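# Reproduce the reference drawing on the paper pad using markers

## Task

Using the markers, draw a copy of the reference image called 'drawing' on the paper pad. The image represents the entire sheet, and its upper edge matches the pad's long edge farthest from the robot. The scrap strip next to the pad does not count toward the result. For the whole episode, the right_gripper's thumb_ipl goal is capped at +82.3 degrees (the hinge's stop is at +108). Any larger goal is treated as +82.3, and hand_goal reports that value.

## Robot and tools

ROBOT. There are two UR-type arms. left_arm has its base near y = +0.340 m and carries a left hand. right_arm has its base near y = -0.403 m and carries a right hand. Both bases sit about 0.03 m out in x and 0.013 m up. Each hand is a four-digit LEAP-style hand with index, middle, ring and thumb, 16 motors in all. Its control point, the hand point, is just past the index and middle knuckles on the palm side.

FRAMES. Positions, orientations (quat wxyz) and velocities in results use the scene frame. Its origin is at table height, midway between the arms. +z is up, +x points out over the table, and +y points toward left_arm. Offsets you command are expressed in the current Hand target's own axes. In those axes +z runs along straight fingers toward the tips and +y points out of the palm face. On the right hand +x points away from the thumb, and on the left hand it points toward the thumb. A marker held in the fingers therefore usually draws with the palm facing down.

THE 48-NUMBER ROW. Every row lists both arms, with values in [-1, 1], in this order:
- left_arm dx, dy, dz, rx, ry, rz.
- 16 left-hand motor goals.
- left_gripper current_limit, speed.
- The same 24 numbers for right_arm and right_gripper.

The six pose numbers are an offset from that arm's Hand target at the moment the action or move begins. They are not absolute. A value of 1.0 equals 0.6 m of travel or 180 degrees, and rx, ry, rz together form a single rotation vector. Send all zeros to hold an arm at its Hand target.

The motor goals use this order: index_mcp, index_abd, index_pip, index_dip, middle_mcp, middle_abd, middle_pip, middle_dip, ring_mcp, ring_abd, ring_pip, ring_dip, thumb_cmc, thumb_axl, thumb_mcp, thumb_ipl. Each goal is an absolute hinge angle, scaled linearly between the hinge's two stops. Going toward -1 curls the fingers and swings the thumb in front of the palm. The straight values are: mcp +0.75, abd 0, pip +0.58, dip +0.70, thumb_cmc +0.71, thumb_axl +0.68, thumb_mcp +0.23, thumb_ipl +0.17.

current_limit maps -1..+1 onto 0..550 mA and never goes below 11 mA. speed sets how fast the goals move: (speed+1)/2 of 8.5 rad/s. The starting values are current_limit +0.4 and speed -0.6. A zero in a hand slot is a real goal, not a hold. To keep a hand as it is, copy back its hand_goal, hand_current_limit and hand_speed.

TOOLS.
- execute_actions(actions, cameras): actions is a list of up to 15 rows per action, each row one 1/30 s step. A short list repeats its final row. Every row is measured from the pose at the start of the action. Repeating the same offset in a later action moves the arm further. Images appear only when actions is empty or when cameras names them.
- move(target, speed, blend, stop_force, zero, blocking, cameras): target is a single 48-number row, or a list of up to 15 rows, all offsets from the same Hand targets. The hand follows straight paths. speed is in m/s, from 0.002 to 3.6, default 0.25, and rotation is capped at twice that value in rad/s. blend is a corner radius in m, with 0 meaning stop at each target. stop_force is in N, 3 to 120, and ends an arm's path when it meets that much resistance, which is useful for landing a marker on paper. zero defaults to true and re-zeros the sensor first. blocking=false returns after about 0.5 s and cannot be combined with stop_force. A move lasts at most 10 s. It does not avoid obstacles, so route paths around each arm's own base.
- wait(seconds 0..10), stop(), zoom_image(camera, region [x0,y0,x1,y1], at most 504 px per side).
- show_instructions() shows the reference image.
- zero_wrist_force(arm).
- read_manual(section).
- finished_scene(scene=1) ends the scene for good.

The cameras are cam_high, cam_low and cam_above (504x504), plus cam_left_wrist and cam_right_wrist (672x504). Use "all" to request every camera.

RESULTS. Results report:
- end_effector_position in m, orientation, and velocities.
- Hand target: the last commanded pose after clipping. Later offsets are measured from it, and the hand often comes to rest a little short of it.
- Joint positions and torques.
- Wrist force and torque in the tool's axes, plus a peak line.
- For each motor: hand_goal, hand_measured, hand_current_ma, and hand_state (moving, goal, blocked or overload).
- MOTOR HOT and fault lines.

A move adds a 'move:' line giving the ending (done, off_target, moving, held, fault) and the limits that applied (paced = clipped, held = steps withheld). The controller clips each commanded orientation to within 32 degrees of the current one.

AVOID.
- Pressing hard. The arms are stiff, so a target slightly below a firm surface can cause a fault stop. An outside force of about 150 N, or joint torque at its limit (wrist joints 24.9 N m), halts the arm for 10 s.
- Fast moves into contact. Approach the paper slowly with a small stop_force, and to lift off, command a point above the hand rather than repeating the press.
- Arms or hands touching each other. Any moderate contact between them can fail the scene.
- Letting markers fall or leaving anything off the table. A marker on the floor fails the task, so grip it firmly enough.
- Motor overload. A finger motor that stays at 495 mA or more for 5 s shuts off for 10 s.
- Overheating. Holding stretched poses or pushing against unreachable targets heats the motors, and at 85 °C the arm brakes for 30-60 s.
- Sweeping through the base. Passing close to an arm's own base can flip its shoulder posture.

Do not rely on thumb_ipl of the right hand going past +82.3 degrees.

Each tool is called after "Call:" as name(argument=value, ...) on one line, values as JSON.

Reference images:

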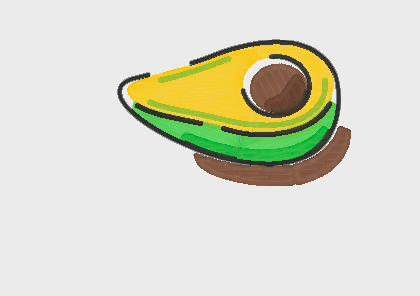

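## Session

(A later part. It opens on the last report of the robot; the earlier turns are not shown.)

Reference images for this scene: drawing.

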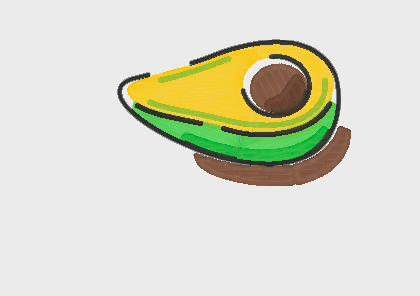

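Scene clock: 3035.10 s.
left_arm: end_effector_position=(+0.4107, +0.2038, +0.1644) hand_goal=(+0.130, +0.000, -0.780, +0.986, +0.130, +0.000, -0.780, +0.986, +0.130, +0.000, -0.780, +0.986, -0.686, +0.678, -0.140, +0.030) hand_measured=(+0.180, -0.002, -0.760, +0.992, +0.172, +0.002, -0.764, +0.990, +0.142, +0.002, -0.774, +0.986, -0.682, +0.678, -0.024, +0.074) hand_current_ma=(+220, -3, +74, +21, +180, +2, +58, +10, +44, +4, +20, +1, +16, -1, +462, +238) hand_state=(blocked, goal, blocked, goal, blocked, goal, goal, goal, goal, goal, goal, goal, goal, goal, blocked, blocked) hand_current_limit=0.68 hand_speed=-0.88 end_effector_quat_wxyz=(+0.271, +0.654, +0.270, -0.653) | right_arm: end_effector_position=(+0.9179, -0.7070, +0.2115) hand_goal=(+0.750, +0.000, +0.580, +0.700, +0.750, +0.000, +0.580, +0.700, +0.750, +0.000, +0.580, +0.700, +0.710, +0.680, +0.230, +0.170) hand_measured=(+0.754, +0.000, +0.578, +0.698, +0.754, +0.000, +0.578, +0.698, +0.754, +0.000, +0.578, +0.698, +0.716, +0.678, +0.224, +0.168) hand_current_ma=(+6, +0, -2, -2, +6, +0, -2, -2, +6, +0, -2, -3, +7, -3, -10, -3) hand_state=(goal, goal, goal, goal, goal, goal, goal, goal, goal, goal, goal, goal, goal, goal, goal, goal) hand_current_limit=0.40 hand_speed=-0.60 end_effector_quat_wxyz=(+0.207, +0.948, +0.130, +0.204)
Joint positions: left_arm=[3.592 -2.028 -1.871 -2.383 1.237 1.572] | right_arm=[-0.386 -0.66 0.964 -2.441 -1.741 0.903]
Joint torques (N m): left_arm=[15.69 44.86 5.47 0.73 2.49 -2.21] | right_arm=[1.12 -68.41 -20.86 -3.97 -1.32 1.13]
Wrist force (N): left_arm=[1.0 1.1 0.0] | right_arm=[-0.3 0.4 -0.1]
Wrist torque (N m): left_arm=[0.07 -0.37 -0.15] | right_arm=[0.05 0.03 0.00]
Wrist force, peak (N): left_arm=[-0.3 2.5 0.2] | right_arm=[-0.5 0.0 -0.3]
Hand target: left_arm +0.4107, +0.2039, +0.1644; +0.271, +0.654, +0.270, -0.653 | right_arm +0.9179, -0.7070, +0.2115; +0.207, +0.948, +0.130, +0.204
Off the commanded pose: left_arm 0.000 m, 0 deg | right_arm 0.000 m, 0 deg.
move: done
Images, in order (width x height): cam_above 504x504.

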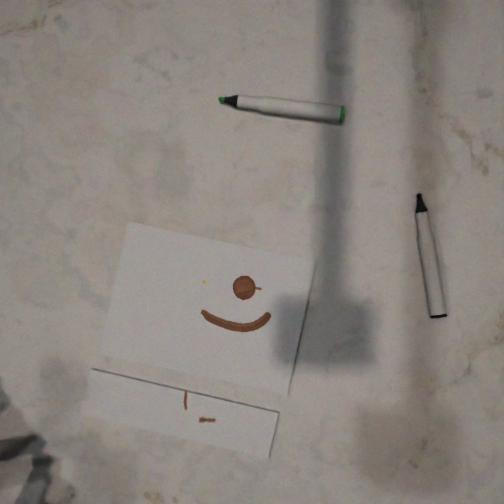

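Call:
show_instructions()

Reference images for this scene: drawing.

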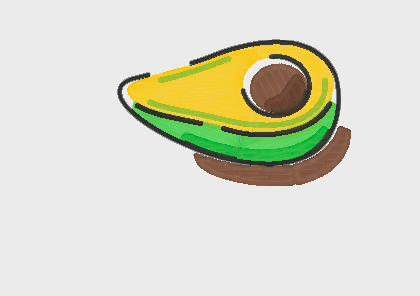

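Call:
move(target=[[0.1,0.4504,0,0,0,0,0.13,0,-0.78,0.985,0.13,0,-0.78,0.985,0.13,0,-0.78,0.985,-0.686,0.677,-0.14,0.03,0.68,-0.88,0,0,0,0,0,0,0.75,0,0.58,0.7,0.75,0,0.58,0.7,0.75,0,0.58,0.7,0.71,0.68,0.23,0.17,0.4,-0.6],[0.15,0.4504,0,0,0,0,0.13,0,-0.78,0.985,0.13,0,-0.78,0.985,0.13,0,-0.78,0.985,-0.686,0.677,-0.14,0.03,0.68,-0.88,0,0,0,0,0,0,0.75,0,0.58,0.7,0.75,0,0.58,0.7,0.75,0,0.58,0.7,0.71,0.68,0.23,0.17,0.4,-0.6]], speed=[0.3,0.1], blend=[0.01,0])

Call:
move(target=[[0.010,-0.02582,-0.04116,0,0,0,0.13,0,-0.78,0.985,0.13,0,-0.78,0.985,0.13,0,-0.78,0.985,-0.686,0.677,-0.14,0.03,0.68,-0.88,0,0,0,0,0,0,0.75,0,0.58,0.7,0.75,0,0.58,0.7,0.75,0,0.58,0.7,0.71,0.68,0.23,0.17,0.4,-0.6],[0.017,-0.02582,-0.04116,0,0,0,0.13,0,-0.78,0.985,0.13,0,-0.78,0.985,0.13,0,-0.78,0.985,-0.686,0.677,-0.14,0.03,0.68,-0.88,0,0,0,0,0,0,0.75,0,0.58,0.7,0.75,0,0.58,0.7,0.75,0,0.58,0.7,0.71,0.68,0.23,0.17,0.4,-0.6],[0.017,-0.02066,-0.04311,0,0,0,0.13,0,-0.78,0.985,0.13,0,-0.78,0.985,0.13,0,-0.78,0.985,-0.686,0.677,-0.14,0.03,0.68,-0.88,0,0,0,0,0,0,0.75,0,0.58,0.7,0.75,0,0.58,0.7,0.75,0,0.58,0.7,0.71,0.68,0.23,0.17,0.4,-0.6],[0.017,-0.01372,-0.03826,0,0,0,0.13,0,-0.78,0.985,0.13,0,-0.78,0.985,0.13,0,-0.78,0.985,-0.686,0.677,-0.14,0.03,0.68,-0.88,0,0,0,0,0,0,0.75,0,0.58,0.7,0.75,0,0.58,0.7,0.75,0,0.58,0.7,0.71,0.68,0.23,0.17,0.4,-0.6],[0.017,-0.00697,-0.03279,0,0,0,0.13,0,-0.78,0.985,0.13,0,-0.78,0.985,0.13,0,-0.78,0.985,-0.686,0.677,-0.14,0.03,0.68,-0.88,0,0,0,0,0,0,0.75,0,0.58,0.7,0.75,0,0.58,0.7,0.75,0,0.58,0.7,0.71,0.68,0.23,0.17,0.4,-0.6],[0.017,0.0021,-0.02388,0,0,0,0.13,0,-0.78,0.985,0.13,0,-0.78,0.985,0.13,0,-0.78,0.985,-0.686,0.677,-0.14,0.03,0.68,-0.88,0,0,0,0,0,0,0.75,0,0.58,0.7,0.75,0,0.58,0.7,0.75,0,0.58,0.7,0.71,0.68,0.23,0.17,0.4,-0.6],[0.017,0.01842,-0.01083,0,0,0,0.13,0,-0.78,0.985,0.13,0,-0.78,0.985,0.13,0,-0.78,0.985,-0.686,0.677,-0.14,0.03,0.68,-0.88,0,0,0,0,0,0,0.75,0,0.58,0.7,0.75,0,0.58,0.7,0.75,0,0.58,0.7,0.71,0.68,0.23,0.17,0.4,-0.6],[0.017,0.0361,0.00232,0,0,0,0.13,0,-0.78,0.985,0.13,0,-0.78,0.985,0.13,0,-0.78,0.985,-0.686,0.677,-0.14,0.03,0.68,-0.88,0,0,0,0,0,0,0.75,0,0.58,0.7,0.75,0,0.58,0.7,0.75,0,0.58,0.7,0.71,0.68,0.23,0.17,0.4,-0.6],[0.017,0.05316,0.01588,0,0,0,0.13,0,-0.78,0.985,0.13,0,-0.78,0.985,0.13,0,-0.78,0.985,-0.686,0.677,-0.14,0.03,0.68,-0.88,0,0,0,0,0,0,0.75,0,0.58,0.7,0.75,0,0.58,0.7,0.75,0,0.58,0.7,0.71,0.68,0.23,0.17,0.4,-0.6],[0.017,0.06384,0.02571,0,0,0,0.13,0,-0.78,0.985,0.13,0,-0.78,0.985,0.13,0,-0.78,0.985,-0.686,0.677,-0.14,0.03,0.68,-0.88,0,0,0,0,0,0,0.75,0,0.58,0.7,0.75,0,0.58,0.7,0.75,0,0.58,0.7,0.71,0.68,0.23,0.17,0.4,-0.6],[0.017,0.07308,0.03651,0,0,0,0.13,0,-0.78,0.985,0.13,0,-0.78,0.985,0.13,0,-0.78,0.985,-0.686,0.677,-0.14,0.03,0.68,-0.88,0,0,0,0,0,0,0.75,0,0.58,0.7,0.75,0,0.58,0.7,0.75,0,0.58,0.7,0.71,0.68,0.23,0.17,0.4,-0.6],[0.017,0.08096,0.05122,0,0,0,0.13,0,-0.78,0.985,0.13,0,-0.78,0.985,0.13,0,-0.78,0.985,-0.686,0.677,-0.14,0.03,0.68,-0.88,0,0,0,0,0,0,0.75,0,0.58,0.7,0.75,0,0.58,0.7,0.75,0,0.58,0.7,0.71,0.68,0.23,0.17,0.4,-0.6],[0.017,0.08387,0.06625,0,0,0,0.13,0,-0.78,0.985,0.13,0,-0.78,0.985,0.13,0,-0.78,0.985,-0.686,0.677,-0.14,0.03,0.68,-0.88,0,0,0,0,0,0,0.75,0,0.58,0.7,0.75,0,0.58,0.7,0.75,0,0.58,0.7,0.71,0.68,0.23,0.17,0.4,-0.6],[0,0,0,0,0,0,0.13,0,-0.78,0.985,0.13,0,-0.78,0.985,0.13,0,-0.78,0.985,-0.686,0.677,-0.14,0.03,0.68,-0.88,0,0,0,0,0,0,0.75,0,0.58,0.7,0.75,0,0.58,0.7,0.75,0,0.58,0.7,0.71,0.68,0.23,0.17,0.4,-0.6]], speed=[0.08,0.02,0.04,0.04,0.04,0.04,0.04,0.04,0.04,0.04,0.04,0.04,0.04,0.07], blend=[0.001,0.0002,0.002,0.003,0.003,0.003,0.003,0.003,0.003,0.003,0.003,0.003,0.0006,0])

Call:
move(target=[[-0.1,0,0,0,0,0,0.13,0,-0.78,0.985,0.13,0,-0.78,0.985,0.13,0,-0.78,0.985,-0.686,0.677,-0.14,0.03,0.68,-0.88,0,0,0,0,0,0,0.75,0,0.58,0.7,0.75,0,0.58,0.7,0.75,0,0.58,0.7,0.71,0.68,0.23,0.17,0.4,-0.6],[-0.15,-0.4504,0,0,0,0,0.13,0,-0.78,0.985,0.13,0,-0.78,0.985,0.13,0,-0.78,0.985,-0.686,0.677,-0.14,0.03,0.68,-0.88,0,0,0,0,0,0,0.75,0,0.58,0.7,0.75,0,0.58,0.7,0.75,0,0.58,0.7,0.71,0.68,0.23,0.17,0.4,-0.6]], speed=0.3, blend=[0.03,0], cameras=["cam_above"])

Call:
zoom_image(camera="cam_above", region=[100, 210, 330, 400])

Scene clock: 3206.90 s.
left_arm: end_effector_position=(+0.6019, +0.0127, +0.0749) hand_goal=(+0.130, +0.000, -0.780, +0.986, +0.130, +0.000, -0.780, +0.986, +0.130, +0.000, -0.780, +0.986, -0.686, +0.678, -0.140, +0.030) hand_measured=(+0.180, -0.002, -0.760, +0.992, +0.172, +0.002, -0.764, +0.990, +0.142, +0.002, -0.774, +0.986, -0.682, +0.678, -0.024, +0.074) hand_current_ma=(+220, -3, +74, +21, +180, +2, +58, +10, +44, +4, +20, +1, +16, -1, +462, +238) hand_state=(blocked, goal, blocked, goal, blocked, goal, goal, goal, goal, goal, goal, goal, goal, goal, blocked, blocked) hand_current_limit=0.68 hand_speed=-0.88 end_effector_quat_wxyz=(+0.271, +0.654, +0.270, -0.653) | right_arm: end_effector_position=(+0.9179, -0.7070, +0.2115) hand_goal=(+0.750, +0.000, +0.580, +0.700, +0.750, +0.000, +0.580, +0.700, +0.750, +0.000, +0.580, +0.700, +0.710, +0.680, +0.230, +0.170) hand_measured=(+0.754, +0.000, +0.578, +0.698, +0.754, +0.000, +0.578, +0.698, +0.754, +0.000, +0.578, +0.698, +0.716, +0.678, +0.224, +0.168) hand_current_ma=(+6, +0, -2, -2, +6, +0, -2, -2, +6, +0, -2, -3, +7, -3, -10, -3) hand_state=(goal, goal, goal, goal, goal, goal, goal, goal, goal, goal, goal, goal, goal, goal, goal, goal) hand_current_limit=0.40 hand_speed=-0.60 end_effector_quat_wxyz=(+0.207, +0.948, +0.130, +0.204)
Joint positions: left_arm=[3.183 -2.526 -1.221 -2.535 0.828 1.572] | right_arm=[-0.386 -0.66 0.964 -2.441 -1.741 0.903]
Joint torques (N m): left_arm=[-12.12 48.41 21.64 1.24 -2.4 2.77] | right_arm=[1.35 -68.42 -21.09 -3.88 -1.41 1.25]
Wrist force (N): left_arm=[1.0 0.9 0.3] | right_arm=[-0.1 0.1 0.1]
Wrist torque (N m): left_arm=[-0.02 -0.32 -0.24] | right_arm=[0.01 0.01 0.00]
Wrist force, peak (N): left_arm=[0.4 2.8 0.1] | right_arm=[0.0 0.6 0.1]
Hand target: left_arm +0.6019, +0.0127, +0.0749; +0.271, +0.654, +0.270, -0.653 | right_arm +0.9179, -0.7070, +0.2115; +0.207, +0.948, +0.130, +0.204
Off the commanded pose: left_arm 0.000 m, 0 deg | right_arm 0.000 m, 0 deg.
move: done

Scene clock: 3211.27 s.
left_arm: end_effector_position=(+0.6019, +0.0126, +0.0748) hand_goal=(+0.130, +0.000, -0.780, +0.986, +0.130, +0.000, -0.780, +0.986, +0.130, +0.000, -0.780, +0.986, -0.686, +0.678, -0.140, +0.030) hand_measured=(+0.176, -0.002, -0.772, +0.992, +0.172, +0.000, -0.764, +0.992, +0.142, +0.002, -0.778, +0.990, -0.684, +0.678, -0.022, +0.074) hand_current_ma=(+193, -3, +25, +19, +180, +1, +58, +21, +47, +6, +4, +9, +8, -3, +462, +238) hand_state=(blocked, goal, goal, goal, blocked, goal, goal, goal, goal, goal, goal, goal, goal, goal, blocked, blocked) hand_current_limit=0.68 hand_speed=-0.88 end_effector_quat_wxyz=(+0.271, +0.654, +0.270, -0.653) | right_arm: end_effector_position=(+0.9179, -0.7070, +0.2115) hand_goal=(+0.750, +0.000, +0.580, +0.700, +0.750, +0.000, +0.580, +0.700, +0.750, +0.000, +0.580, +0.700, +0.710, +0.680, +0.230, +0.170) hand_measured=(+0.754, +0.000, +0.578, +0.698, +0.754, +0.000, +0.578, +0.698, +0.754, +0.000, +0.578, +0.698, +0.716, +0.678, +0.224, +0.168) hand_current_ma=(+6, +0, -2, -2, +6, +0, -2, -2, +6, +0, -2, -3, +7, -3, -10, -3) hand_state=(goal, goal, goal, goal, goal, goal, goal, goal, goal, goal, goal, goal, goal, goal, goal, goal) hand_current_limit=0.40 hand_speed=-0.60 end_effector_quat_wxyz=(+0.207, +0.948, +0.130, +0.204)
Joint positions: left_arm=[3.183 -2.526 -1.221 -2.535 0.828 1.572] | right_arm=[-0.386 -0.66 0.964 -2.441 -1.741 0.903]
Joint torques (N m): left_arm=[15.19 65.36 9 1.36 2.41 0.96] | right_arm=[0.34 -67.85 -21.27 -3.84 -1.41 1.3]
Wrist force (N): left_arm=[1.0 0.9 0.3] | right_arm=[-0.4 -0.3 0.1]
Wrist torque (N m): left_arm=[-0.01 -0.31 -0.24] | right_arm=[-0.05 0.04 -0.04]
Wrist force, peak (N): left_arm=[-3.7 0.9 -0.7] | right_arm=[0.0 0.6 0.1]
Hand target: left_arm +0.6019, +0.0127, +0.0749; +0.271, +0.654, +0.270, -0.653 | right_arm +0.9179, -0.7070, +0.2115; +0.207, +0.948, +0.130, +0.204
Off the commanded pose: left_arm 0.000 m, 0 deg | right_arm 0.000 m, 0 deg.
move: done; blend cut to 0.0017 m at target 3, 0.0025 m at target 4, 0.0026 m at target 5

Scene clock: 3213.00 s.
left_arm: end_effector_position=(+0.4107, +0.2038, +0.1644) hand_goal=(+0.130, +0.000, -0.780, +0.986, +0.130, +0.000, -0.780, +0.986, +0.130, +0.000, -0.780, +0.986, -0.686, +0.678, -0.140, +0.030) hand_measured=(+0.176, +0.000, -0.772, +0.992, +0.172, +0.000, -0.764, +0.992, +0.142, +0.002, -0.778, +0.990, -0.684, +0.678, -0.022, +0.074) hand_current_ma=(+193, -2, +25, +19, +180, +2, +58, +21, +46, +7, +4, +9, +8, -3, +462, +238) hand_state=(blocked, goal, goal, goal, blocked, goal, goal, goal, goal, goal, goal, goal, goal, goal, blocked, blocked) hand_current_limit=0.68 hand_speed=-0.88 end_effector_quat_wxyz=(+0.271, +0.654, +0.270, -0.653) | right_arm: end_effector_position=(+0.9179, -0.7070, +0.2115) hand_goal=(+0.750, +0.000, +0.580, +0.700, +0.750, +0.000, +0.580, +0.700, +0.750, +0.000, +0.580, +0.700, +0.710, +0.680, +0.230, +0.170) hand_measured=(+0.754, +0.000, +0.578, +0.698, +0.754, +0.000, +0.578, +0.698, +0.754, +0.000, +0.578, +0.698, +0.716, +0.678, +0.224, +0.168) hand_current_ma=(+6, +0, -2, -2, +6, +0, -2, -2, +6, +0, -2, -3, +7, -3, -10, -3) hand_state=(goal, goal, goal, goal, goal, goal, goal, goal, goal, goal, goal, goal, goal, goal, goal, goal) hand_current_limit=0.40 hand_speed=-0.60 end_effector_quat_wxyz=(+0.207, +0.948, +0.130, +0.204)
Joint positions: left_arm=[3.592 -2.028 -1.871 -2.383 1.237 1.572] | right_arm=[-0.386 -0.66 0.964 -2.441 -1.741 0.903]
Joint torques (N m): left_arm=[15.61 44.52 5.57 0.74 2.48 -2.23] | right_arm=[0.88 -68.41 -21.05 -3.85 -1.3 1.37]
Wrist force (N): left_arm=[1.0 1.1 0.0] | right_arm=[-0.3 0.1 -0.1]
Wrist torque (N m): left_arm=[0.06 -0.38 -0.15] | right_arm=[0.01 0.04 -0.03]
Wrist force, peak (N): left_arm=[2.4 0.8 0.3] | right_arm=[-0.5 0.5 0.4]
Hand target: left_arm +0.4107, +0.2039, +0.1644; +0.271, +0.654, +0.270, -0.653 | right_arm +0.9179, -0.7070, +0.2115; +0.207, +0.948, +0.130, +0.204
Off the commanded pose: left_arm 0.000 m, 0 deg | right_arm 0.000 m, 0 deg.
move: done
Images, in order (width x height): cam_above 504x504.

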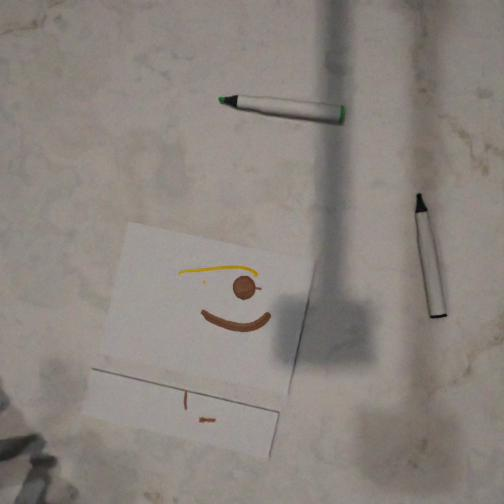

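Scaled by 2.191 from the camera's 504x504 image, which has a finer 720x720 frame.

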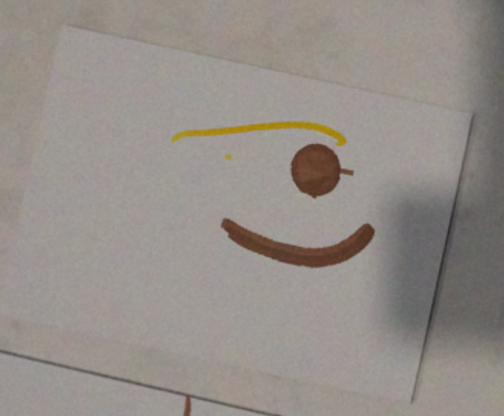

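Call:
move(target=[[0.1,0.4504,0,0,0,0,0.13,0,-0.78,0.985,0.13,0,-0.78,0.985,0.13,0,-0.78,0.985,-0.686,0.677,-0.14,0.03,0.68,-0.88,0,0,0,0,0,0,0.75,0,0.58,0.7,0.75,0,0.58,0.7,0.75,0,0.58,0.7,0.71,0.68,0.23,0.17,0.4,-0.6],[0.15,0.4504,0,0,0,0,0.13,0,-0.78,0.985,0.13,0,-0.78,0.985,0.13,0,-0.78,0.985,-0.686,0.677,-0.14,0.03,0.68,-0.88,0,0,0,0,0,0,0.75,0,0.58,0.7,0.75,0,0.58,0.7,0.75,0,0.58,0.7,0.71,0.68,0.23,0.17,0.4,-0.6]], speed=[0.3,0.1], blend=[0.01,0])

Call:
move(target=[[0.010,0.07702,0.04387,0,0,0,0.13,0,-0.78,0.985,0.13,0,-0.78,0.985,0.13,0,-0.78,0.985,-0.686,0.677,-0.14,0.03,0.68,-0.88,0,0,0,0,0,0,0.75,0,0.58,0.7,0.75,0,0.58,0.7,0.75,0,0.58,0.7,0.71,0.68,0.23,0.17,0.4,-0.6],[0.017,0.07702,0.04387,0,0,0,0.13,0,-0.78,0.985,0.13,0,-0.78,0.985,0.13,0,-0.78,0.985,-0.686,0.677,-0.14,0.03,0.68,-0.88,0,0,0,0,0,0,0.75,0,0.58,0.7,0.75,0,0.58,0.7,0.75,0,0.58,0.7,0.71,0.68,0.23,0.17,0.4,-0.6],[0.017,0.08197,0.05554,0,0,0,0.13,0,-0.78,0.985,0.13,0,-0.78,0.985,0.13,0,-0.78,0.985,-0.686,0.677,-0.14,0.03,0.68,-0.88,0,0,0,0,0,0,0.75,0,0.58,0.7,0.75,0,0.58,0.7,0.75,0,0.58,0.7,0.71,0.68,0.23,0.17,0.4,-0.6],[0.017,0.08387,0.06625,0,0,0,0.13,0,-0.78,0.985,0.13,0,-0.78,0.985,0.13,0,-0.78,0.985,-0.686,0.677,-0.14,0.03,0.68,-0.88,0,0,0,0,0,0,0.75,0,0.58,0.7,0.75,0,0.58,0.7,0.75,0,0.58,0.7,0.71,0.68,0.23,0.17,0.4,-0.6],[0.017,0.08176,0.07765,0,0,0,0.13,0,-0.78,0.985,0.13,0,-0.78,0.985,0.13,0,-0.78,0.985,-0.686,0.677,-0.14,0.03,0.68,-0.88,0,0,0,0,0,0,0.75,0,0.58,0.7,0.75,0,0.58,0.7,0.75,0,0.58,0.7,0.71,0.68,0.23,0.17,0.4,-0.6],[0.017,0.0763,0.09029,0,0,0,0.13,0,-0.78,0.985,0.13,0,-0.78,0.985,0.13,0,-0.78,0.985,-0.686,0.677,-0.14,0.03,0.68,-0.88,0,0,0,0,0,0,0.75,0,0.58,0.7,0.75,0,0.58,0.7,0.75,0,0.58,0.7,0.71,0.68,0.23,0.17,0.4,-0.6],[0.017,0.0699,0.09856,0,0,0,0.13,0,-0.78,0.985,0.13,0,-0.78,0.985,0.13,0,-0.78,0.985,-0.686,0.677,-0.14,0.03,0.68,-0.88,0,0,0,0,0,0,0.75,0,0.58,0.7,0.75,0,0.58,0.7,0.75,0,0.58,0.7,0.71,0.68,0.23,0.17,0.4,-0.6],[0.017,0.05933,0.09764,0,0,0,0.13,0,-0.78,0.985,0.13,0,-0.78,0.985,0.13,0,-0.78,0.985,-0.686,0.677,-0.14,0.03,0.68,-0.88,0,0,0,0,0,0,0.75,0,0.58,0.7,0.75,0,0.58,0.7,0.75,0,0.58,0.7,0.71,0.68,0.23,0.17,0.4,-0.6],[0.017,0.05118,0.09411,0,0,0,0.13,0,-0.78,0.985,0.13,0,-0.78,0.985,0.13,0,-0.78,0.985,-0.686,0.677,-0.14,0.03,0.68,-0.88,0,0,0,0,0,0,0.75,0,0.58,0.7,0.75,0,0.58,0.7,0.75,0,0.58,0.7,0.71,0.68,0.23,0.17,0.4,-0.6],[0.017,0.03538,0.0857,0,0,0,0.13,0,-0.78,0.985,0.13,0,-0.78,0.985,0.13,0,-0.78,0.985,-0.686,0.677,-0.14,0.03,0.68,-0.88,0,0,0,0,0,0,0.75,0,0.58,0.7,0.75,0,0.58,0.7,0.75,0,0.58,0.7,0.71,0.68,0.23,0.17,0.4,-0.6],[0.017,0.02225,0.07501,0,0,0,0.13,0,-0.78,0.985,0.13,0,-0.78,0.985,0.13,0,-0.78,0.985,-0.686,0.677,-0.14,0.03,0.68,-0.88,0,0,0,0,0,0,0.75,0,0.58,0.7,0.75,0,0.58,0.7,0.75,0,0.58,0.7,0.71,0.68,0.23,0.17,0.4,-0.6],[0.017,0.01151,0.06271,0,0,0,0.13,0,-0.78,0.985,0.13,0,-0.78,0.985,0.13,0,-0.78,0.985,-0.686,0.677,-0.14,0.03,0.68,-0.88,0,0,0,0,0,0,0.75,0,0.58,0.7,0.75,0,0.58,0.7,0.75,0,0.58,0.7,0.71,0.68,0.23,0.17,0.4,-0.6],[0.017,0.00007,0.0464,0,0,0,0.13,0,-0.78,0.985,0.13,0,-0.78,0.985,0.13,0,-0.78,0.985,-0.686,0.677,-0.14,0.03,0.68,-0.88,0,0,0,0,0,0,0.75,0,0.58,0.7,0.75,0,0.58,0.7,0.75,0,0.58,0.7,0.71,0.68,0.23,0.17,0.4,-0.6],[0.017,-0.0055,0.03514,0,0,0,0.13,0,-0.78,0.985,0.13,0,-0.78,0.985,0.13,0,-0.78,0.985,-0.686,0.677,-0.14,0.03,0.68,-0.88,0,0,0,0,0,0,0.75,0,0.58,0.7,0.75,0,0.58,0.7,0.75,0,0.58,0.7,0.71,0.68,0.23,0.17,0.4,-0.6],[0,0,0,0,0,0,0.13,0,-0.78,0.985,0.13,0,-0.78,0.985,0.13,0,-0.78,0.985,-0.686,0.677,-0.14,0.03,0.68,-0.88,0,0,0,0,0,0,0.75,0,0.58,0.7,0.75,0,0.58,0.7,0.75,0,0.58,0.7,0.71,0.68,0.23,0.17,0.4,-0.6]], speed=[0.08,0.015,0.025,0.03,0.03,0.03,0.03,0.03,0.03,0.03,0.03,0.03,0.03,0.03,0.06], blend=[0.001,0.0002,0.002,0.002,0.002,0.002,0.001,0.001,0.002,0.002,0.002,0.002,0.002,0.0006,0])

Call:
move(target=[[0.010,0.00007,0.0464,0,0,0,0.13,0,-0.78,0.985,0.13,0,-0.78,0.985,0.13,0,-0.78,0.985,-0.686,0.677,-0.14,0.03,0.68,-0.88,0,0,0,0,0,0,0.75,0,0.58,0.7,0.75,0,0.58,0.7,0.75,0,0.58,0.7,0.71,0.68,0.23,0.17,0.4,-0.6],[0.017,0.00007,0.0464,0,0,0,0.13,0,-0.78,0.985,0.13,0,-0.78,0.985,0.13,0,-0.78,0.985,-0.686,0.677,-0.14,0.03,0.68,-0.88,0,0,0,0,0,0,0.75,0,0.58,0.7,0.75,0,0.58,0.7,0.75,0,0.58,0.7,0.71,0.68,0.23,0.17,0.4,-0.6],[0.017,-0.01246,0.01882,0,0,0,0.13,0,-0.78,0.985,0.13,0,-0.78,0.985,0.13,0,-0.78,0.985,-0.686,0.677,-0.14,0.03,0.68,-0.88,0,0,0,0,0,0,0.75,0,0.58,0.7,0.75,0,0.58,0.7,0.75,0,0.58,0.7,0.71,0.68,0.23,0.17,0.4,-0.6],[0.017,-0.0182,-0.00131,0,0,0,0.13,0,-0.78,0.985,0.13,0,-0.78,0.985,0.13,0,-0.78,0.985,-0.686,0.677,-0.14,0.03,0.68,-0.88,0,0,0,0,0,0,0.75,0,0.58,0.7,0.75,0,0.58,0.7,0.75,0,0.58,0.7,0.71,0.68,0.23,0.17,0.4,-0.6],[0.017,-0.02345,-0.02277,0,0,0,0.13,0,-0.78,0.985,0.13,0,-0.78,0.985,0.13,0,-0.78,0.985,-0.686,0.677,-0.14,0.03,0.68,-0.88,0,0,0,0,0,0,0.75,0,0.58,0.7,0.75,0,0.58,0.7,0.75,0,0.58,0.7,0.71,0.68,0.23,0.17,0.4,-0.6],[0.017,-0.02682,-0.03449,0,0,0,0.13,0,-0.78,0.985,0.13,0,-0.78,0.985,0.13,0,-0.78,0.985,-0.686,0.677,-0.14,0.03,0.68,-0.88,0,0,0,0,0,0,0.75,0,0.58,0.7,0.75,0,0.58,0.7,0.75,0,0.58,0.7,0.71,0.68,0.23,0.17,0.4,-0.6],[0.017,-0.02651,-0.04219,0,0,0,0.13,0,-0.78,0.985,0.13,0,-0.78,0.985,0.13,0,-0.78,0.985,-0.686,0.677,-0.14,0.03,0.68,-0.88,0,0,0,0,0,0,0.75,0,0.58,0.7,0.75,0,0.58,0.7,0.75,0,0.58,0.7,0.71,0.68,0.23,0.17,0.4,-0.6],[0.017,-0.02193,-0.04426,0,0,0,0.13,0,-0.78,0.985,0.13,0,-0.78,0.985,0.13,0,-0.78,0.985,-0.686,0.677,-0.14,0.03,0.68,-0.88,0,0,0,0,0,0,0.75,0,0.58,0.7,0.75,0,0.58,0.7,0.75,0,0.58,0.7,0.71,0.68,0.23,0.17,0.4,-0.6],[0.017,-0.01492,-0.03946,0,0,0,0.13,0,-0.78,0.985,0.13,0,-0.78,0.985,0.13,0,-0.78,0.985,-0.686,0.677,-0.14,0.03,0.68,-0.88,0,0,0,0,0,0,0.75,0,0.58,0.7,0.75,0,0.58,0.7,0.75,0,0.58,0.7,0.71,0.68,0.23,0.17,0.4,-0.6],[0,0,0,0,0,0,0.13,0,-0.78,0.985,0.13,0,-0.78,0.985,0.13,0,-0.78,0.985,-0.686,0.677,-0.14,0.03,0.68,-0.88,0,0,0,0,0,0,0.75,0,0.58,0.7,0.75,0,0.58,0.7,0.75,0,0.58,0.7,0.71,0.68,0.23,0.17,0.4,-0.6]], speed=[0.06,0.015,0.03,0.03,0.03,0.03,0.03,0.03,0.03,0.06], blend=[0.001,0.0002,0.002,0.002,0.002,0.001,0.001,0.001,0.0006,0])

Call:
move(target=[[0.017,0.04968,0.0172,0,0,0,0.13,0,-0.78,0.985,0.13,0,-0.78,0.985,0.13,0,-0.78,0.985,-0.686,0.677,-0.14,0.03,0.68,-0.88,0,0,0,0,0,0,0.75,0,0.58,0.7,0.75,0,0.58,0.7,0.75,0,0.58,0.7,0.71,0.68,0.23,0.17,0.4,-0.6],[0.017,0.05638,0.02571,0,0,0,0.13,0,-0.78,0.985,0.13,0,-0.78,0.985,0.13,0,-0.78,0.985,-0.686,0.677,-0.14,0.03,0.68,-0.88,0,0,0,0,0,0,0.75,0,0.58,0.7,0.75,0,0.58,0.7,0.75,0,0.58,0.7,0.71,0.68,0.23,0.17,0.4,-0.6],[0.017,0.05102,0.0253,0,0,0,0.13,0,-0.78,0.985,0.13,0,-0.78,0.985,0.13,0,-0.78,0.985,-0.686,0.677,-0.14,0.03,0.68,-0.88,0,0,0,0,0,0,0.75,0,0.58,0.7,0.75,0,0.58,0.7,0.75,0,0.58,0.7,0.71,0.68,0.23,0.17,0.4,-0.6],[0.017,0.03992,0.00875,0,0,0,0.13,0,-0.78,0.985,0.13,0,-0.78,0.985,0.13,0,-0.78,0.985,-0.686,0.677,-0.14,0.03,0.68,-0.88,0,0,0,0,0,0,0.75,0,0.58,0.7,0.75,0,0.58,0.7,0.75,0,0.58,0.7,0.71,0.68,0.23,0.17,0.4,-0.6],[0.017,0.03028,0.00121,0,0,0,0.13,0,-0.78,0.985,0.13,0,-0.78,0.985,0.13,0,-0.78,0.985,-0.686,0.677,-0.14,0.03,0.68,-0.88,0,0,0,0,0,0,0.75,0,0.58,0.7,0.75,0,0.58,0.7,0.75,0,0.58,0.7,0.71,0.68,0.23,0.17,0.4,-0.6],[0.017,0.04647,0.02534,0,0,0,0.13,0,-0.78,0.985,0.13,0,-0.78,0.985,0.13,0,-0.78,0.985,-0.686,0.677,-0.14,0.03,0.68,-0.88,0,0,0,0,0,0,0.75,0,0.58,0.7,0.75,0,0.58,0.7,0.75,0,0.58,0.7,0.71,0.68,0.23,0.17,0.4,-0.6],[0.017,0.04216,0.02574,0,0,0,0.13,0,-0.78,0.985,0.13,0,-0.78,0.985,0.13,0,-0.78,0.985,-0.686,0.677,-0.14,0.03,0.68,-0.88,0,0,0,0,0,0,0.75,0,0.58,0.7,0.75,0,0.58,0.7,0.75,0,0.58,0.7,0.71,0.68,0.23,0.17,0.4,-0.6],[0.017,0.02111,-0.00563,0,0,0,0.13,0,-0.78,0.985,0.13,0,-0.78,0.985,0.13,0,-0.78,0.985,-0.686,0.677,-0.14,0.03,0.68,-0.88,0,0,0,0,0,0,0.75,0,0.58,0.7,0.75,0,0.58,0.7,0.75,0,0.58,0.7,0.71,0.68,0.23,0.17,0.4,-0.6],[0.017,0.01194,-0.01248,0,0,0,0.13,0,-0.78,0.985,0.13,0,-0.78,0.985,0.13,0,-0.78,0.985,-0.686,0.677,-0.14,0.03,0.68,-0.88,0,0,0,0,0,0,0.75,0,0.58,0.7,0.75,0,0.58,0.7,0.75,0,0.58,0.7,0.71,0.68,0.23,0.17,0.4,-0.6],[0.017,0.03807,0.02647,0,0,0,0.13,0,-0.78,0.985,0.13,0,-0.78,0.985,0.13,0,-0.78,0.985,-0.686,0.677,-0.14,0.03,0.68,-0.88,0,0,0,0,0,0,0.75,0,0.58,0.7,0.75,0,0.58,0.7,0.75,0,0.58,0.7,0.71,0.68,0.23,0.17,0.4,-0.6],[0.017,0.03445,0.0279,0,0,0,0.13,0,-0.78,0.985,0.13,0,-0.78,0.985,0.13,0,-0.78,0.985,-0.686,0.677,-0.14,0.03,0.68,-0.88,0,0,0,0,0,0,0.75,0,0.58,0.7,0.75,0,0.58,0.7,0.75,0,0.58,0.7,0.71,0.68,0.23,0.17,0.4,-0.6],[0.017,0.00207,-0.02036,0,0,0,0.13,0,-0.78,0.985,0.13,0,-0.78,0.985,0.13,0,-0.78,0.985,-0.686,0.677,-0.14,0.03,0.68,-0.88,0,0,0,0,0,0,0.75,0,0.58,0.7,0.75,0,0.58,0.7,0.75,0,0.58,0.7,0.71,0.68,0.23,0.17,0.4,-0.6],[0.017,-0.00964,-0.031,0,0,0,0.13,0,-0.78,0.985,0.13,0,-0.78,0.985,0.13,0,-0.78,0.985,-0.686,0.677,-0.14,0.03,0.68,-0.88,0,0,0,0,0,0,0.75,0,0.58,0.7,0.75,0,0.58,0.7,0.75,0,0.58,0.7,0.71,0.68,0.23,0.17,0.4,-0.6],[0.017,0.03106,0.02966,0,0,0,0.13,0,-0.78,0.985,0.13,0,-0.78,0.985,0.13,0,-0.78,0.985,-0.686,0.677,-0.14,0.03,0.68,-0.88,0,0,0,0,0,0,0.75,0,0.58,0.7,0.75,0,0.58,0.7,0.75,0,0.58,0.7,0.71,0.68,0.23,0.17,0.4,-0.6],[0,0,0,0,0,0,0.13,0,-0.78,0.985,0.13,0,-0.78,0.985,0.13,0,-0.78,0.985,-0.686,0.677,-0.14,0.03,0.68,-0.88,0,0,0,0,0,0,0.75,0,0.58,0.7,0.75,0,0.58,0.7,0.75,0,0.58,0.7,0.71,0.68,0.23,0.17,0.4,-0.6]], speed=[0.04,0.03,0.03,0.03,0.03,0.03,0.03,0.03,0.03,0.03,0.03,0.03,0.03,0.03,0.06], blend=[0.0003,0.0006,0.0006,0.0006,0.0006,0.0006,0.0006,0.0006,0.0006,0.0006,0.0006,0.0006,0.0006,0.0006,0])

Call:
move(target=[[-0.1,0,0,0,0,0,0.13,0,-0.78,0.985,0.13,0,-0.78,0.985,0.13,0,-0.78,0.985,-0.686,0.677,-0.14,0.03,0.68,-0.88,0,0,0,0,0,0,0.75,0,0.58,0.7,0.75,0,0.58,0.7,0.75,0,0.58,0.7,0.71,0.68,0.23,0.17,0.4,-0.6],[-0.15,-0.4504,0,0,0,0,0.13,0,-0.78,0.985,0.13,0,-0.78,0.985,0.13,0,-0.78,0.985,-0.686,0.677,-0.14,0.03,0.68,-0.88,0,0,0,0,0,0,0.75,0,0.58,0.7,0.75,0,0.58,0.7,0.75,0,0.58,0.7,0.71,0.68,0.23,0.17,0.4,-0.6]], speed=0.3, blend=[0.03,0], cameras=["cam_above"])

Call:
zoom_image(camera="cam_above", region=[160, 230, 310, 350])

Scene clock: 3420.77 s.
left_arm: end_effector_position=(+0.6019, +0.0127, +0.0749) hand_goal=(+0.130, +0.000, -0.780, +0.986, +0.130, +0.000, -0.780, +0.986, +0.130, +0.000, -0.780, +0.986, -0.686, +0.678, -0.140, +0.030) hand_measured=(+0.176, +0.000, -0.772, +0.992, +0.172, +0.000, -0.764, +0.992, +0.142, +0.002, -0.778, +0.990, -0.684, +0.678, -0.022, +0.074) hand_current_ma=(+193, -2, +25, +19, +180, +2, +58, +21, +45, +7, +4, +9, +8, -3, +462, +238) hand_state=(blocked, goal, goal, goal, blocked, goal, goal, goal, goal, goal, goal, goal, goal, goal, blocked, blocked) hand_current_limit=0.68 hand_speed=-0.88 end_effector_quat_wxyz=(+0.271, +0.654, +0.270, -0.653) | right_arm: end_effector_position=(+0.9179, -0.7070, +0.2115) hand_goal=(+0.750, +0.000, +0.580, +0.700, +0.750, +0.000, +0.580, +0.700, +0.750, +0.000, +0.580, +0.700, +0.710, +0.680, +0.230, +0.170) hand_measured=(+0.754, +0.000, +0.578, +0.698, +0.754, +0.000, +0.578, +0.698, +0.754, +0.000, +0.578, +0.698, +0.716, +0.678, +0.224, +0.168) hand_current_ma=(+6, +0, -2, -2, +6, +0, -2, -2, +6, +0, -2, -3, +7, -3, -10, -3) hand_state=(goal, goal, goal, goal, goal, goal, goal, goal, goal, goal, goal, goal, goal, goal, goal, goal) hand_current_limit=0.40 hand_speed=-0.60 end_effector_quat_wxyz=(+0.207, +0.948, +0.130, +0.204)
Joint positions: left_arm=[3.183 -2.526 -1.221 -2.535 0.828 1.572] | right_arm=[-0.386 -0.66 0.964 -2.441 -1.741 0.903]
Joint torques (N m): left_arm=[-11.45 48.74 21.2 1.35 -2.49 2.69] | right_arm=[0.36 -68.67 -20.68 -3.9 -1.54 1.38]
Wrist force (N): left_arm=[0.7 0.9 0.3] | right_arm=[0.0 0.0 0.2]
Wrist torque (N m): left_arm=[0.00 -0.27 -0.27] | right_arm=[-0.02 -0.02 0.01]
Wrist force, peak (N): left_arm=[0.5 2.9 0.0] | right_arm=[-0.5 0.5 0.2]
Hand target: left_arm +0.6019, +0.0127, +0.0749; +0.271, +0.654, +0.270, -0.653 | right_arm +0.9179, -0.7070, +0.2115; +0.207, +0.948, +0.130, +0.204
Off the commanded pose: left_arm 0.000 m, 0 deg | right_arm 0.000 m, 0 deg.
move: done

Scene clock: 3425.87 s.
left_arm: end_effector_position=(+0.6019, +0.0127, +0.0748) hand_goal=(+0.130, +0.000, -0.780, +0.986, +0.130, +0.000, -0.780, +0.986, +0.130, +0.000, -0.780, +0.986, -0.686, +0.678, -0.140, +0.030) hand_measured=(+0.174, -0.004, -0.762, +0.996, +0.170, +0.002, -0.764, +0.992, +0.138, +0.002, -0.782, +0.986, -0.682, +0.678, -0.022, +0.074) hand_current_ma=(+190, -8, +61, +35, +172, +3, +58, +22, +25, +5, -8, +1, +10, -3, +462, +238) hand_state=(blocked, goal, goal, goal, blocked, goal, goal, goal, goal, goal, goal, goal, goal, goal, blocked, blocked) hand_current_limit=0.68 hand_speed=-0.88 end_effector_quat_wxyz=(+0.271, +0.654, +0.270, -0.653) | right_arm: end_effector_position=(+0.9179, -0.7070, +0.2115) hand_goal=(+0.750, +0.000, +0.580, +0.700, +0.750, +0.000, +0.580, +0.700, +0.750, +0.000, +0.580, +0.700, +0.710, +0.680, +0.230, +0.170) hand_measured=(+0.754, +0.000, +0.578, +0.698, +0.754, +0.000, +0.578, +0.698, +0.754, +0.000, +0.578, +0.698, +0.716, +0.678, +0.224, +0.168) hand_current_ma=(+6, +0, -2, -2, +6, +0, -2, -2, +6, +0, -2, -3, +7, -3, -10, -3) hand_state=(goal, goal, goal, goal, goal, goal, goal, goal, goal, goal, goal, goal, goal, goal, goal, goal) hand_current_limit=0.40 hand_speed=-0.60 end_effector_quat_wxyz=(+0.207, +0.948, +0.130, +0.204)
Joint positions: left_arm=[3.183 -2.526 -1.221 -2.535 0.828 1.572] | right_arm=[-0.386 -0.66 0.964 -2.441 -1.741 0.903]
Joint torques (N m): left_arm=[14.82 47.74 20.61 -3.57 2.5 2.62] | right_arm=[0.69 -68.71 -20.35 -3.83 -1.38 1.28]
Wrist force (N): left_arm=[0.9 0.9 0.4] | right_arm=[-0.1 0.3 -0.1]
Wrist torque (N m): left_arm=[-0.03 -0.30 -0.24] | right_arm=[0.05 0.01 0.01]
Wrist force, peak (N): left_arm=[-3.9 0.7 -0.7] | right_arm=[-0.8 0.0 0.2]
Hand target: left_arm +0.6019, +0.0127, +0.0749; +0.271, +0.654, +0.270, -0.653 | right_arm +0.9179, -0.7070, +0.2115; +0.207, +0.948, +0.130, +0.204
Off the commanded pose: left_arm 0.000 m, 0 deg | right_arm 0.000 m, 0 deg.
move: done

Scene clock: 3429.60 s.
left_arm: end_effector_position=(+0.6019, +0.0128, +0.0748) hand_goal=(+0.130, +0.000, -0.780, +0.986, +0.130, +0.000, -0.780, +0.986, +0.130, +0.000, -0.780, +0.986, -0.686, +0.678, -0.140, +0.030) hand_measured=(+0.174, -0.002, -0.768, +0.998, +0.170, +0.002, -0.764, +0.992, +0.138, +0.002, -0.780, +0.986, -0.682, +0.678, -0.022, +0.074) hand_current_ma=(+190, -7, +40, +38, +169, +4, +58, +22, +25, +6, +2, +1, +9, -3, +462, +238) hand_state=(blocked, goal, goal, goal, blocked, goal, goal, goal, goal, goal, goal, goal, goal, goal, blocked, blocked) hand_current_limit=0.68 hand_speed=-0.88 end_effector_quat_wxyz=(+0.271, +0.654, +0.270, -0.653) | right_arm: end_effector_position=(+0.9179, -0.7070, +0.2115) hand_goal=(+0.750, +0.000, +0.580, +0.700, +0.750, +0.000, +0.580, +0.700, +0.750, +0.000, +0.580, +0.700, +0.710, +0.680, +0.230, +0.170) hand_measured=(+0.754, +0.000, +0.578, +0.698, +0.754, +0.000, +0.578, +0.698, +0.754, +0.000, +0.578, +0.698, +0.716, +0.678, +0.224, +0.168) hand_current_ma=(+6, +0, -2, -2, +6, +0, -2, -2, +6, +0, -2, -3, +7, -3, -10, -3) hand_state=(goal, goal, goal, goal, goal, goal, goal, goal, goal, goal, goal, goal, goal, goal, goal, goal) hand_current_limit=0.40 hand_speed=-0.60 end_effector_quat_wxyz=(+0.207, +0.948, +0.130, +0.204)
Joint positions: left_arm=[3.183 -2.526 -1.221 -2.535 0.828 1.572] | right_arm=[-0.386 -0.66 0.964 -2.441 -1.741 0.903]
Joint torques (N m): left_arm=[-11.34 64.84 8.9 0.97 -2.58 0.62] | right_arm=[0.64 -68.73 -20.52 -3.95 -1.33 1.36]
Wrist force (N): left_arm=[0.8 1.1 0.4] | right_arm=[-0.3 0.1 -0.5]
Wrist torque (N m): left_arm=[0.00 -0.29 -0.26] | right_arm=[0.05 0.04 -0.02]
Wrist force, peak (N): left_arm=[-2.6 1.2 1.0] | right_arm=[-0.4 0.5 0.1]
Hand target: left_arm +0.6019, +0.0127, +0.0749; +0.271, +0.654, +0.270, -0.653 | right_arm +0.9179, -0.7070, +0.2115; +0.207, +0.948, +0.130, +0.204
Off the commanded pose: left_arm 0.000 m, 0 deg | right_arm 0.000 m, 0 deg.
move: done

Scene clock: 3437.83 s.
left_arm: end_effector_position=(+0.6019, +0.0126, +0.0748) hand_goal=(+0.130, +0.000, -0.780, +0.986, +0.130, +0.000, -0.780, +0.986, +0.130, +0.000, -0.780, +0.986, -0.686, +0.678, -0.140, +0.030) hand_measured=(+0.174, -0.002, -0.772, +0.996, +0.170, +0.002, -0.764, +0.994, +0.138, +0.002, -0.778, +0.988, -0.684, +0.678, -0.022, +0.074) hand_current_ma=(+190, -7, +27, +35, +166, +7, +58, +24, +28, +4, +5, +4, +7, -3, +462, +238) hand_state=(blocked, goal, goal, goal, blocked, goal, goal, goal, goal, goal, goal, goal, goal, goal, blocked, blocked) hand_current_limit=0.68 hand_speed=-0.88 end_effector_quat_wxyz=(+0.271, +0.654, +0.270, -0.653) | right_arm: end_effector_position=(+0.9179, -0.7070, +0.2115) hand_goal=(+0.750, +0.000, +0.580, +0.700, +0.750, +0.000, +0.580, +0.700, +0.750, +0.000, +0.580, +0.700, +0.710, +0.680, +0.230, +0.170) hand_measured=(+0.754, +0.000, +0.578, +0.698, +0.754, +0.000, +0.578, +0.698, +0.754, +0.000, +0.578, +0.698, +0.716, +0.678, +0.224, +0.168) hand_current_ma=(+6, +0, -2, -2, +6, +0, -2, -2, +6, +0, -2, -3, +7, -3, -10, -3) hand_state=(goal, goal, goal, goal, goal, goal, goal, goal, goal, goal, goal, goal, goal, goal, goal, goal) hand_current_limit=0.40 hand_speed=-0.60 end_effector_quat_wxyz=(+0.207, +0.948, +0.130, +0.204)
Joint positions: left_arm=[3.183 -2.526 -1.221 -2.535 0.828 1.572] | right_arm=[-0.386 -0.66 0.964 -2.441 -1.741 0.903]
Joint torques (N m): left_arm=[15.88 64.68 8 -3.48 2.37 -0.38] | right_arm=[0.94 -68.18 -20.31 -3.9 -1.4 1.41]
Wrist force (N): left_arm=[0.7 0.9 0.4] | right_arm=[-0.4 0.1 0.1]
Wrist torque (N m): left_arm=[-0.02 -0.27 -0.26] | right_arm=[0.00 0.04 -0.03]
Wrist force, peak (N): left_arm=[-3.5 2.1 0.4] | right_arm=[0.2 0.6 0.0]
Hand target: left_arm +0.6019, +0.0127, +0.0749; +0.271, +0.654, +0.270, -0.653 | right_arm +0.9179, -0.7070, +0.2115; +0.207, +0.948, +0.130, +0.204
Off the commanded pose: left_arm 0.000 m, 0 deg | right_arm 0.000 m, 0 deg.
move: done

Scene clock: 3439.57 s.
left_arm: end_effector_position=(+0.4107, +0.2038, +0.1644) hand_goal=(+0.130, +0.000, -0.780, +0.986, +0.130, +0.000, -0.780, +0.986, +0.130, +0.000, -0.780, +0.986, -0.686, +0.678, -0.140, +0.030) hand_measured=(+0.174, -0.002, -0.772, +0.996, +0.170, +0.004, -0.764, +0.994, +0.138, +0.002, -0.778, +0.988, -0.684, +0.678, -0.022, +0.074) hand_current_ma=(+190, -6, +27, +35, +166, +8, +58, +24, +28, +4, +5, +4, +8, -3, +462, +238) hand_state=(blocked, goal, goal, goal, blocked, goal, goal, goal, goal, goal, goal, goal, goal, goal, blocked, blocked) hand_current_limit=0.68 hand_speed=-0.88 end_effector_quat_wxyz=(+0.271, +0.654, +0.270, -0.653) | right_arm: end_effector_position=(+0.9179, -0.7070, +0.2115) hand_goal=(+0.750, +0.000, +0.580, +0.700, +0.750, +0.000, +0.580, +0.700, +0.750, +0.000, +0.580, +0.700, +0.710, +0.680, +0.230, +0.170) hand_measured=(+0.754, +0.000, +0.578, +0.698, +0.754, +0.000, +0.578, +0.698, +0.754, +0.000, +0.578, +0.698, +0.716, +0.678, +0.224, +0.168) hand_current_ma=(+6, +0, -2, -2, +6, +0, -2, -2, +6, +0, -2, -3, +7, -3, -10, -3) hand_state=(goal, goal, goal, goal, goal, goal, goal, goal, goal, goal, goal, goal, goal, goal, goal, goal) hand_current_limit=0.40 hand_speed=-0.60 end_effector_quat_wxyz=(+0.207, +0.948, +0.130, +0.204)
Joint positions: left_arm=[3.592 -2.028 -1.871 -2.383 1.237 1.572] | right_arm=[-0.386 -0.66 0.964 -2.441 -1.741 0.903]
Joint torques (N m): left_arm=[16.89 43.59 5.75 0.69 2.11 -2.19] | right_arm=[0.45 -68.56 -20.61 -3.91 -1.25 1.41]
Wrist force (N): left_arm=[1.1 1.0 0.1] | right_arm=[0.1 0.0 -0.4]
Wrist torque (N m): left_arm=[0.04 -0.38 -0.15] | right_arm=[0.03 0.00 0.01]
Wrist force, peak (N): left_arm=[2.5 1.0 0.5] | right_arm=[-0.4 0.5 -0.1]
Hand target: left_arm +0.4107, +0.2039, +0.1644; +0.271, +0.654, +0.270, -0.653 | right_arm +0.9179, -0.7070, +0.2115; +0.207, +0.948, +0.130, +0.204
Off the commanded pose: left_arm 0.000 m, 0 deg | right_arm 0.000 m, 0 deg.
move: done
Images, in order (width x height): cam_above 504x504.

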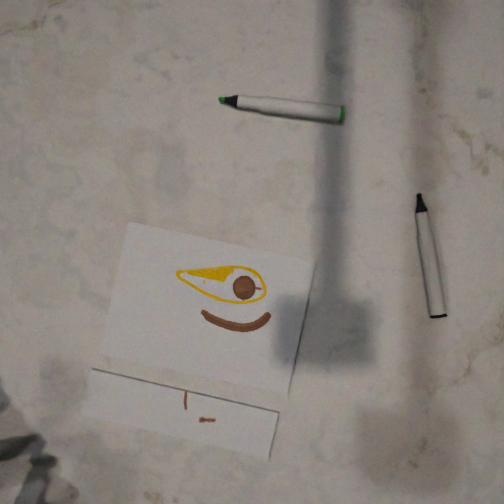

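Scaled by 3.360 from the camera's 504x504 image, which has a finer 720x720 frame.

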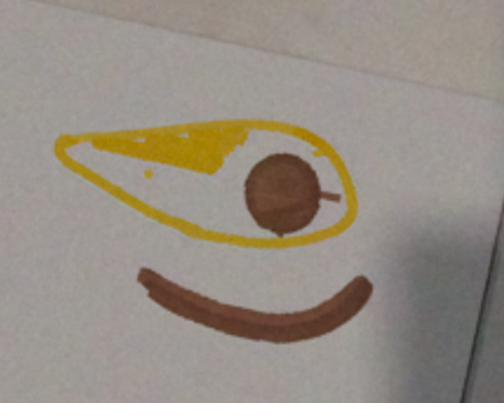

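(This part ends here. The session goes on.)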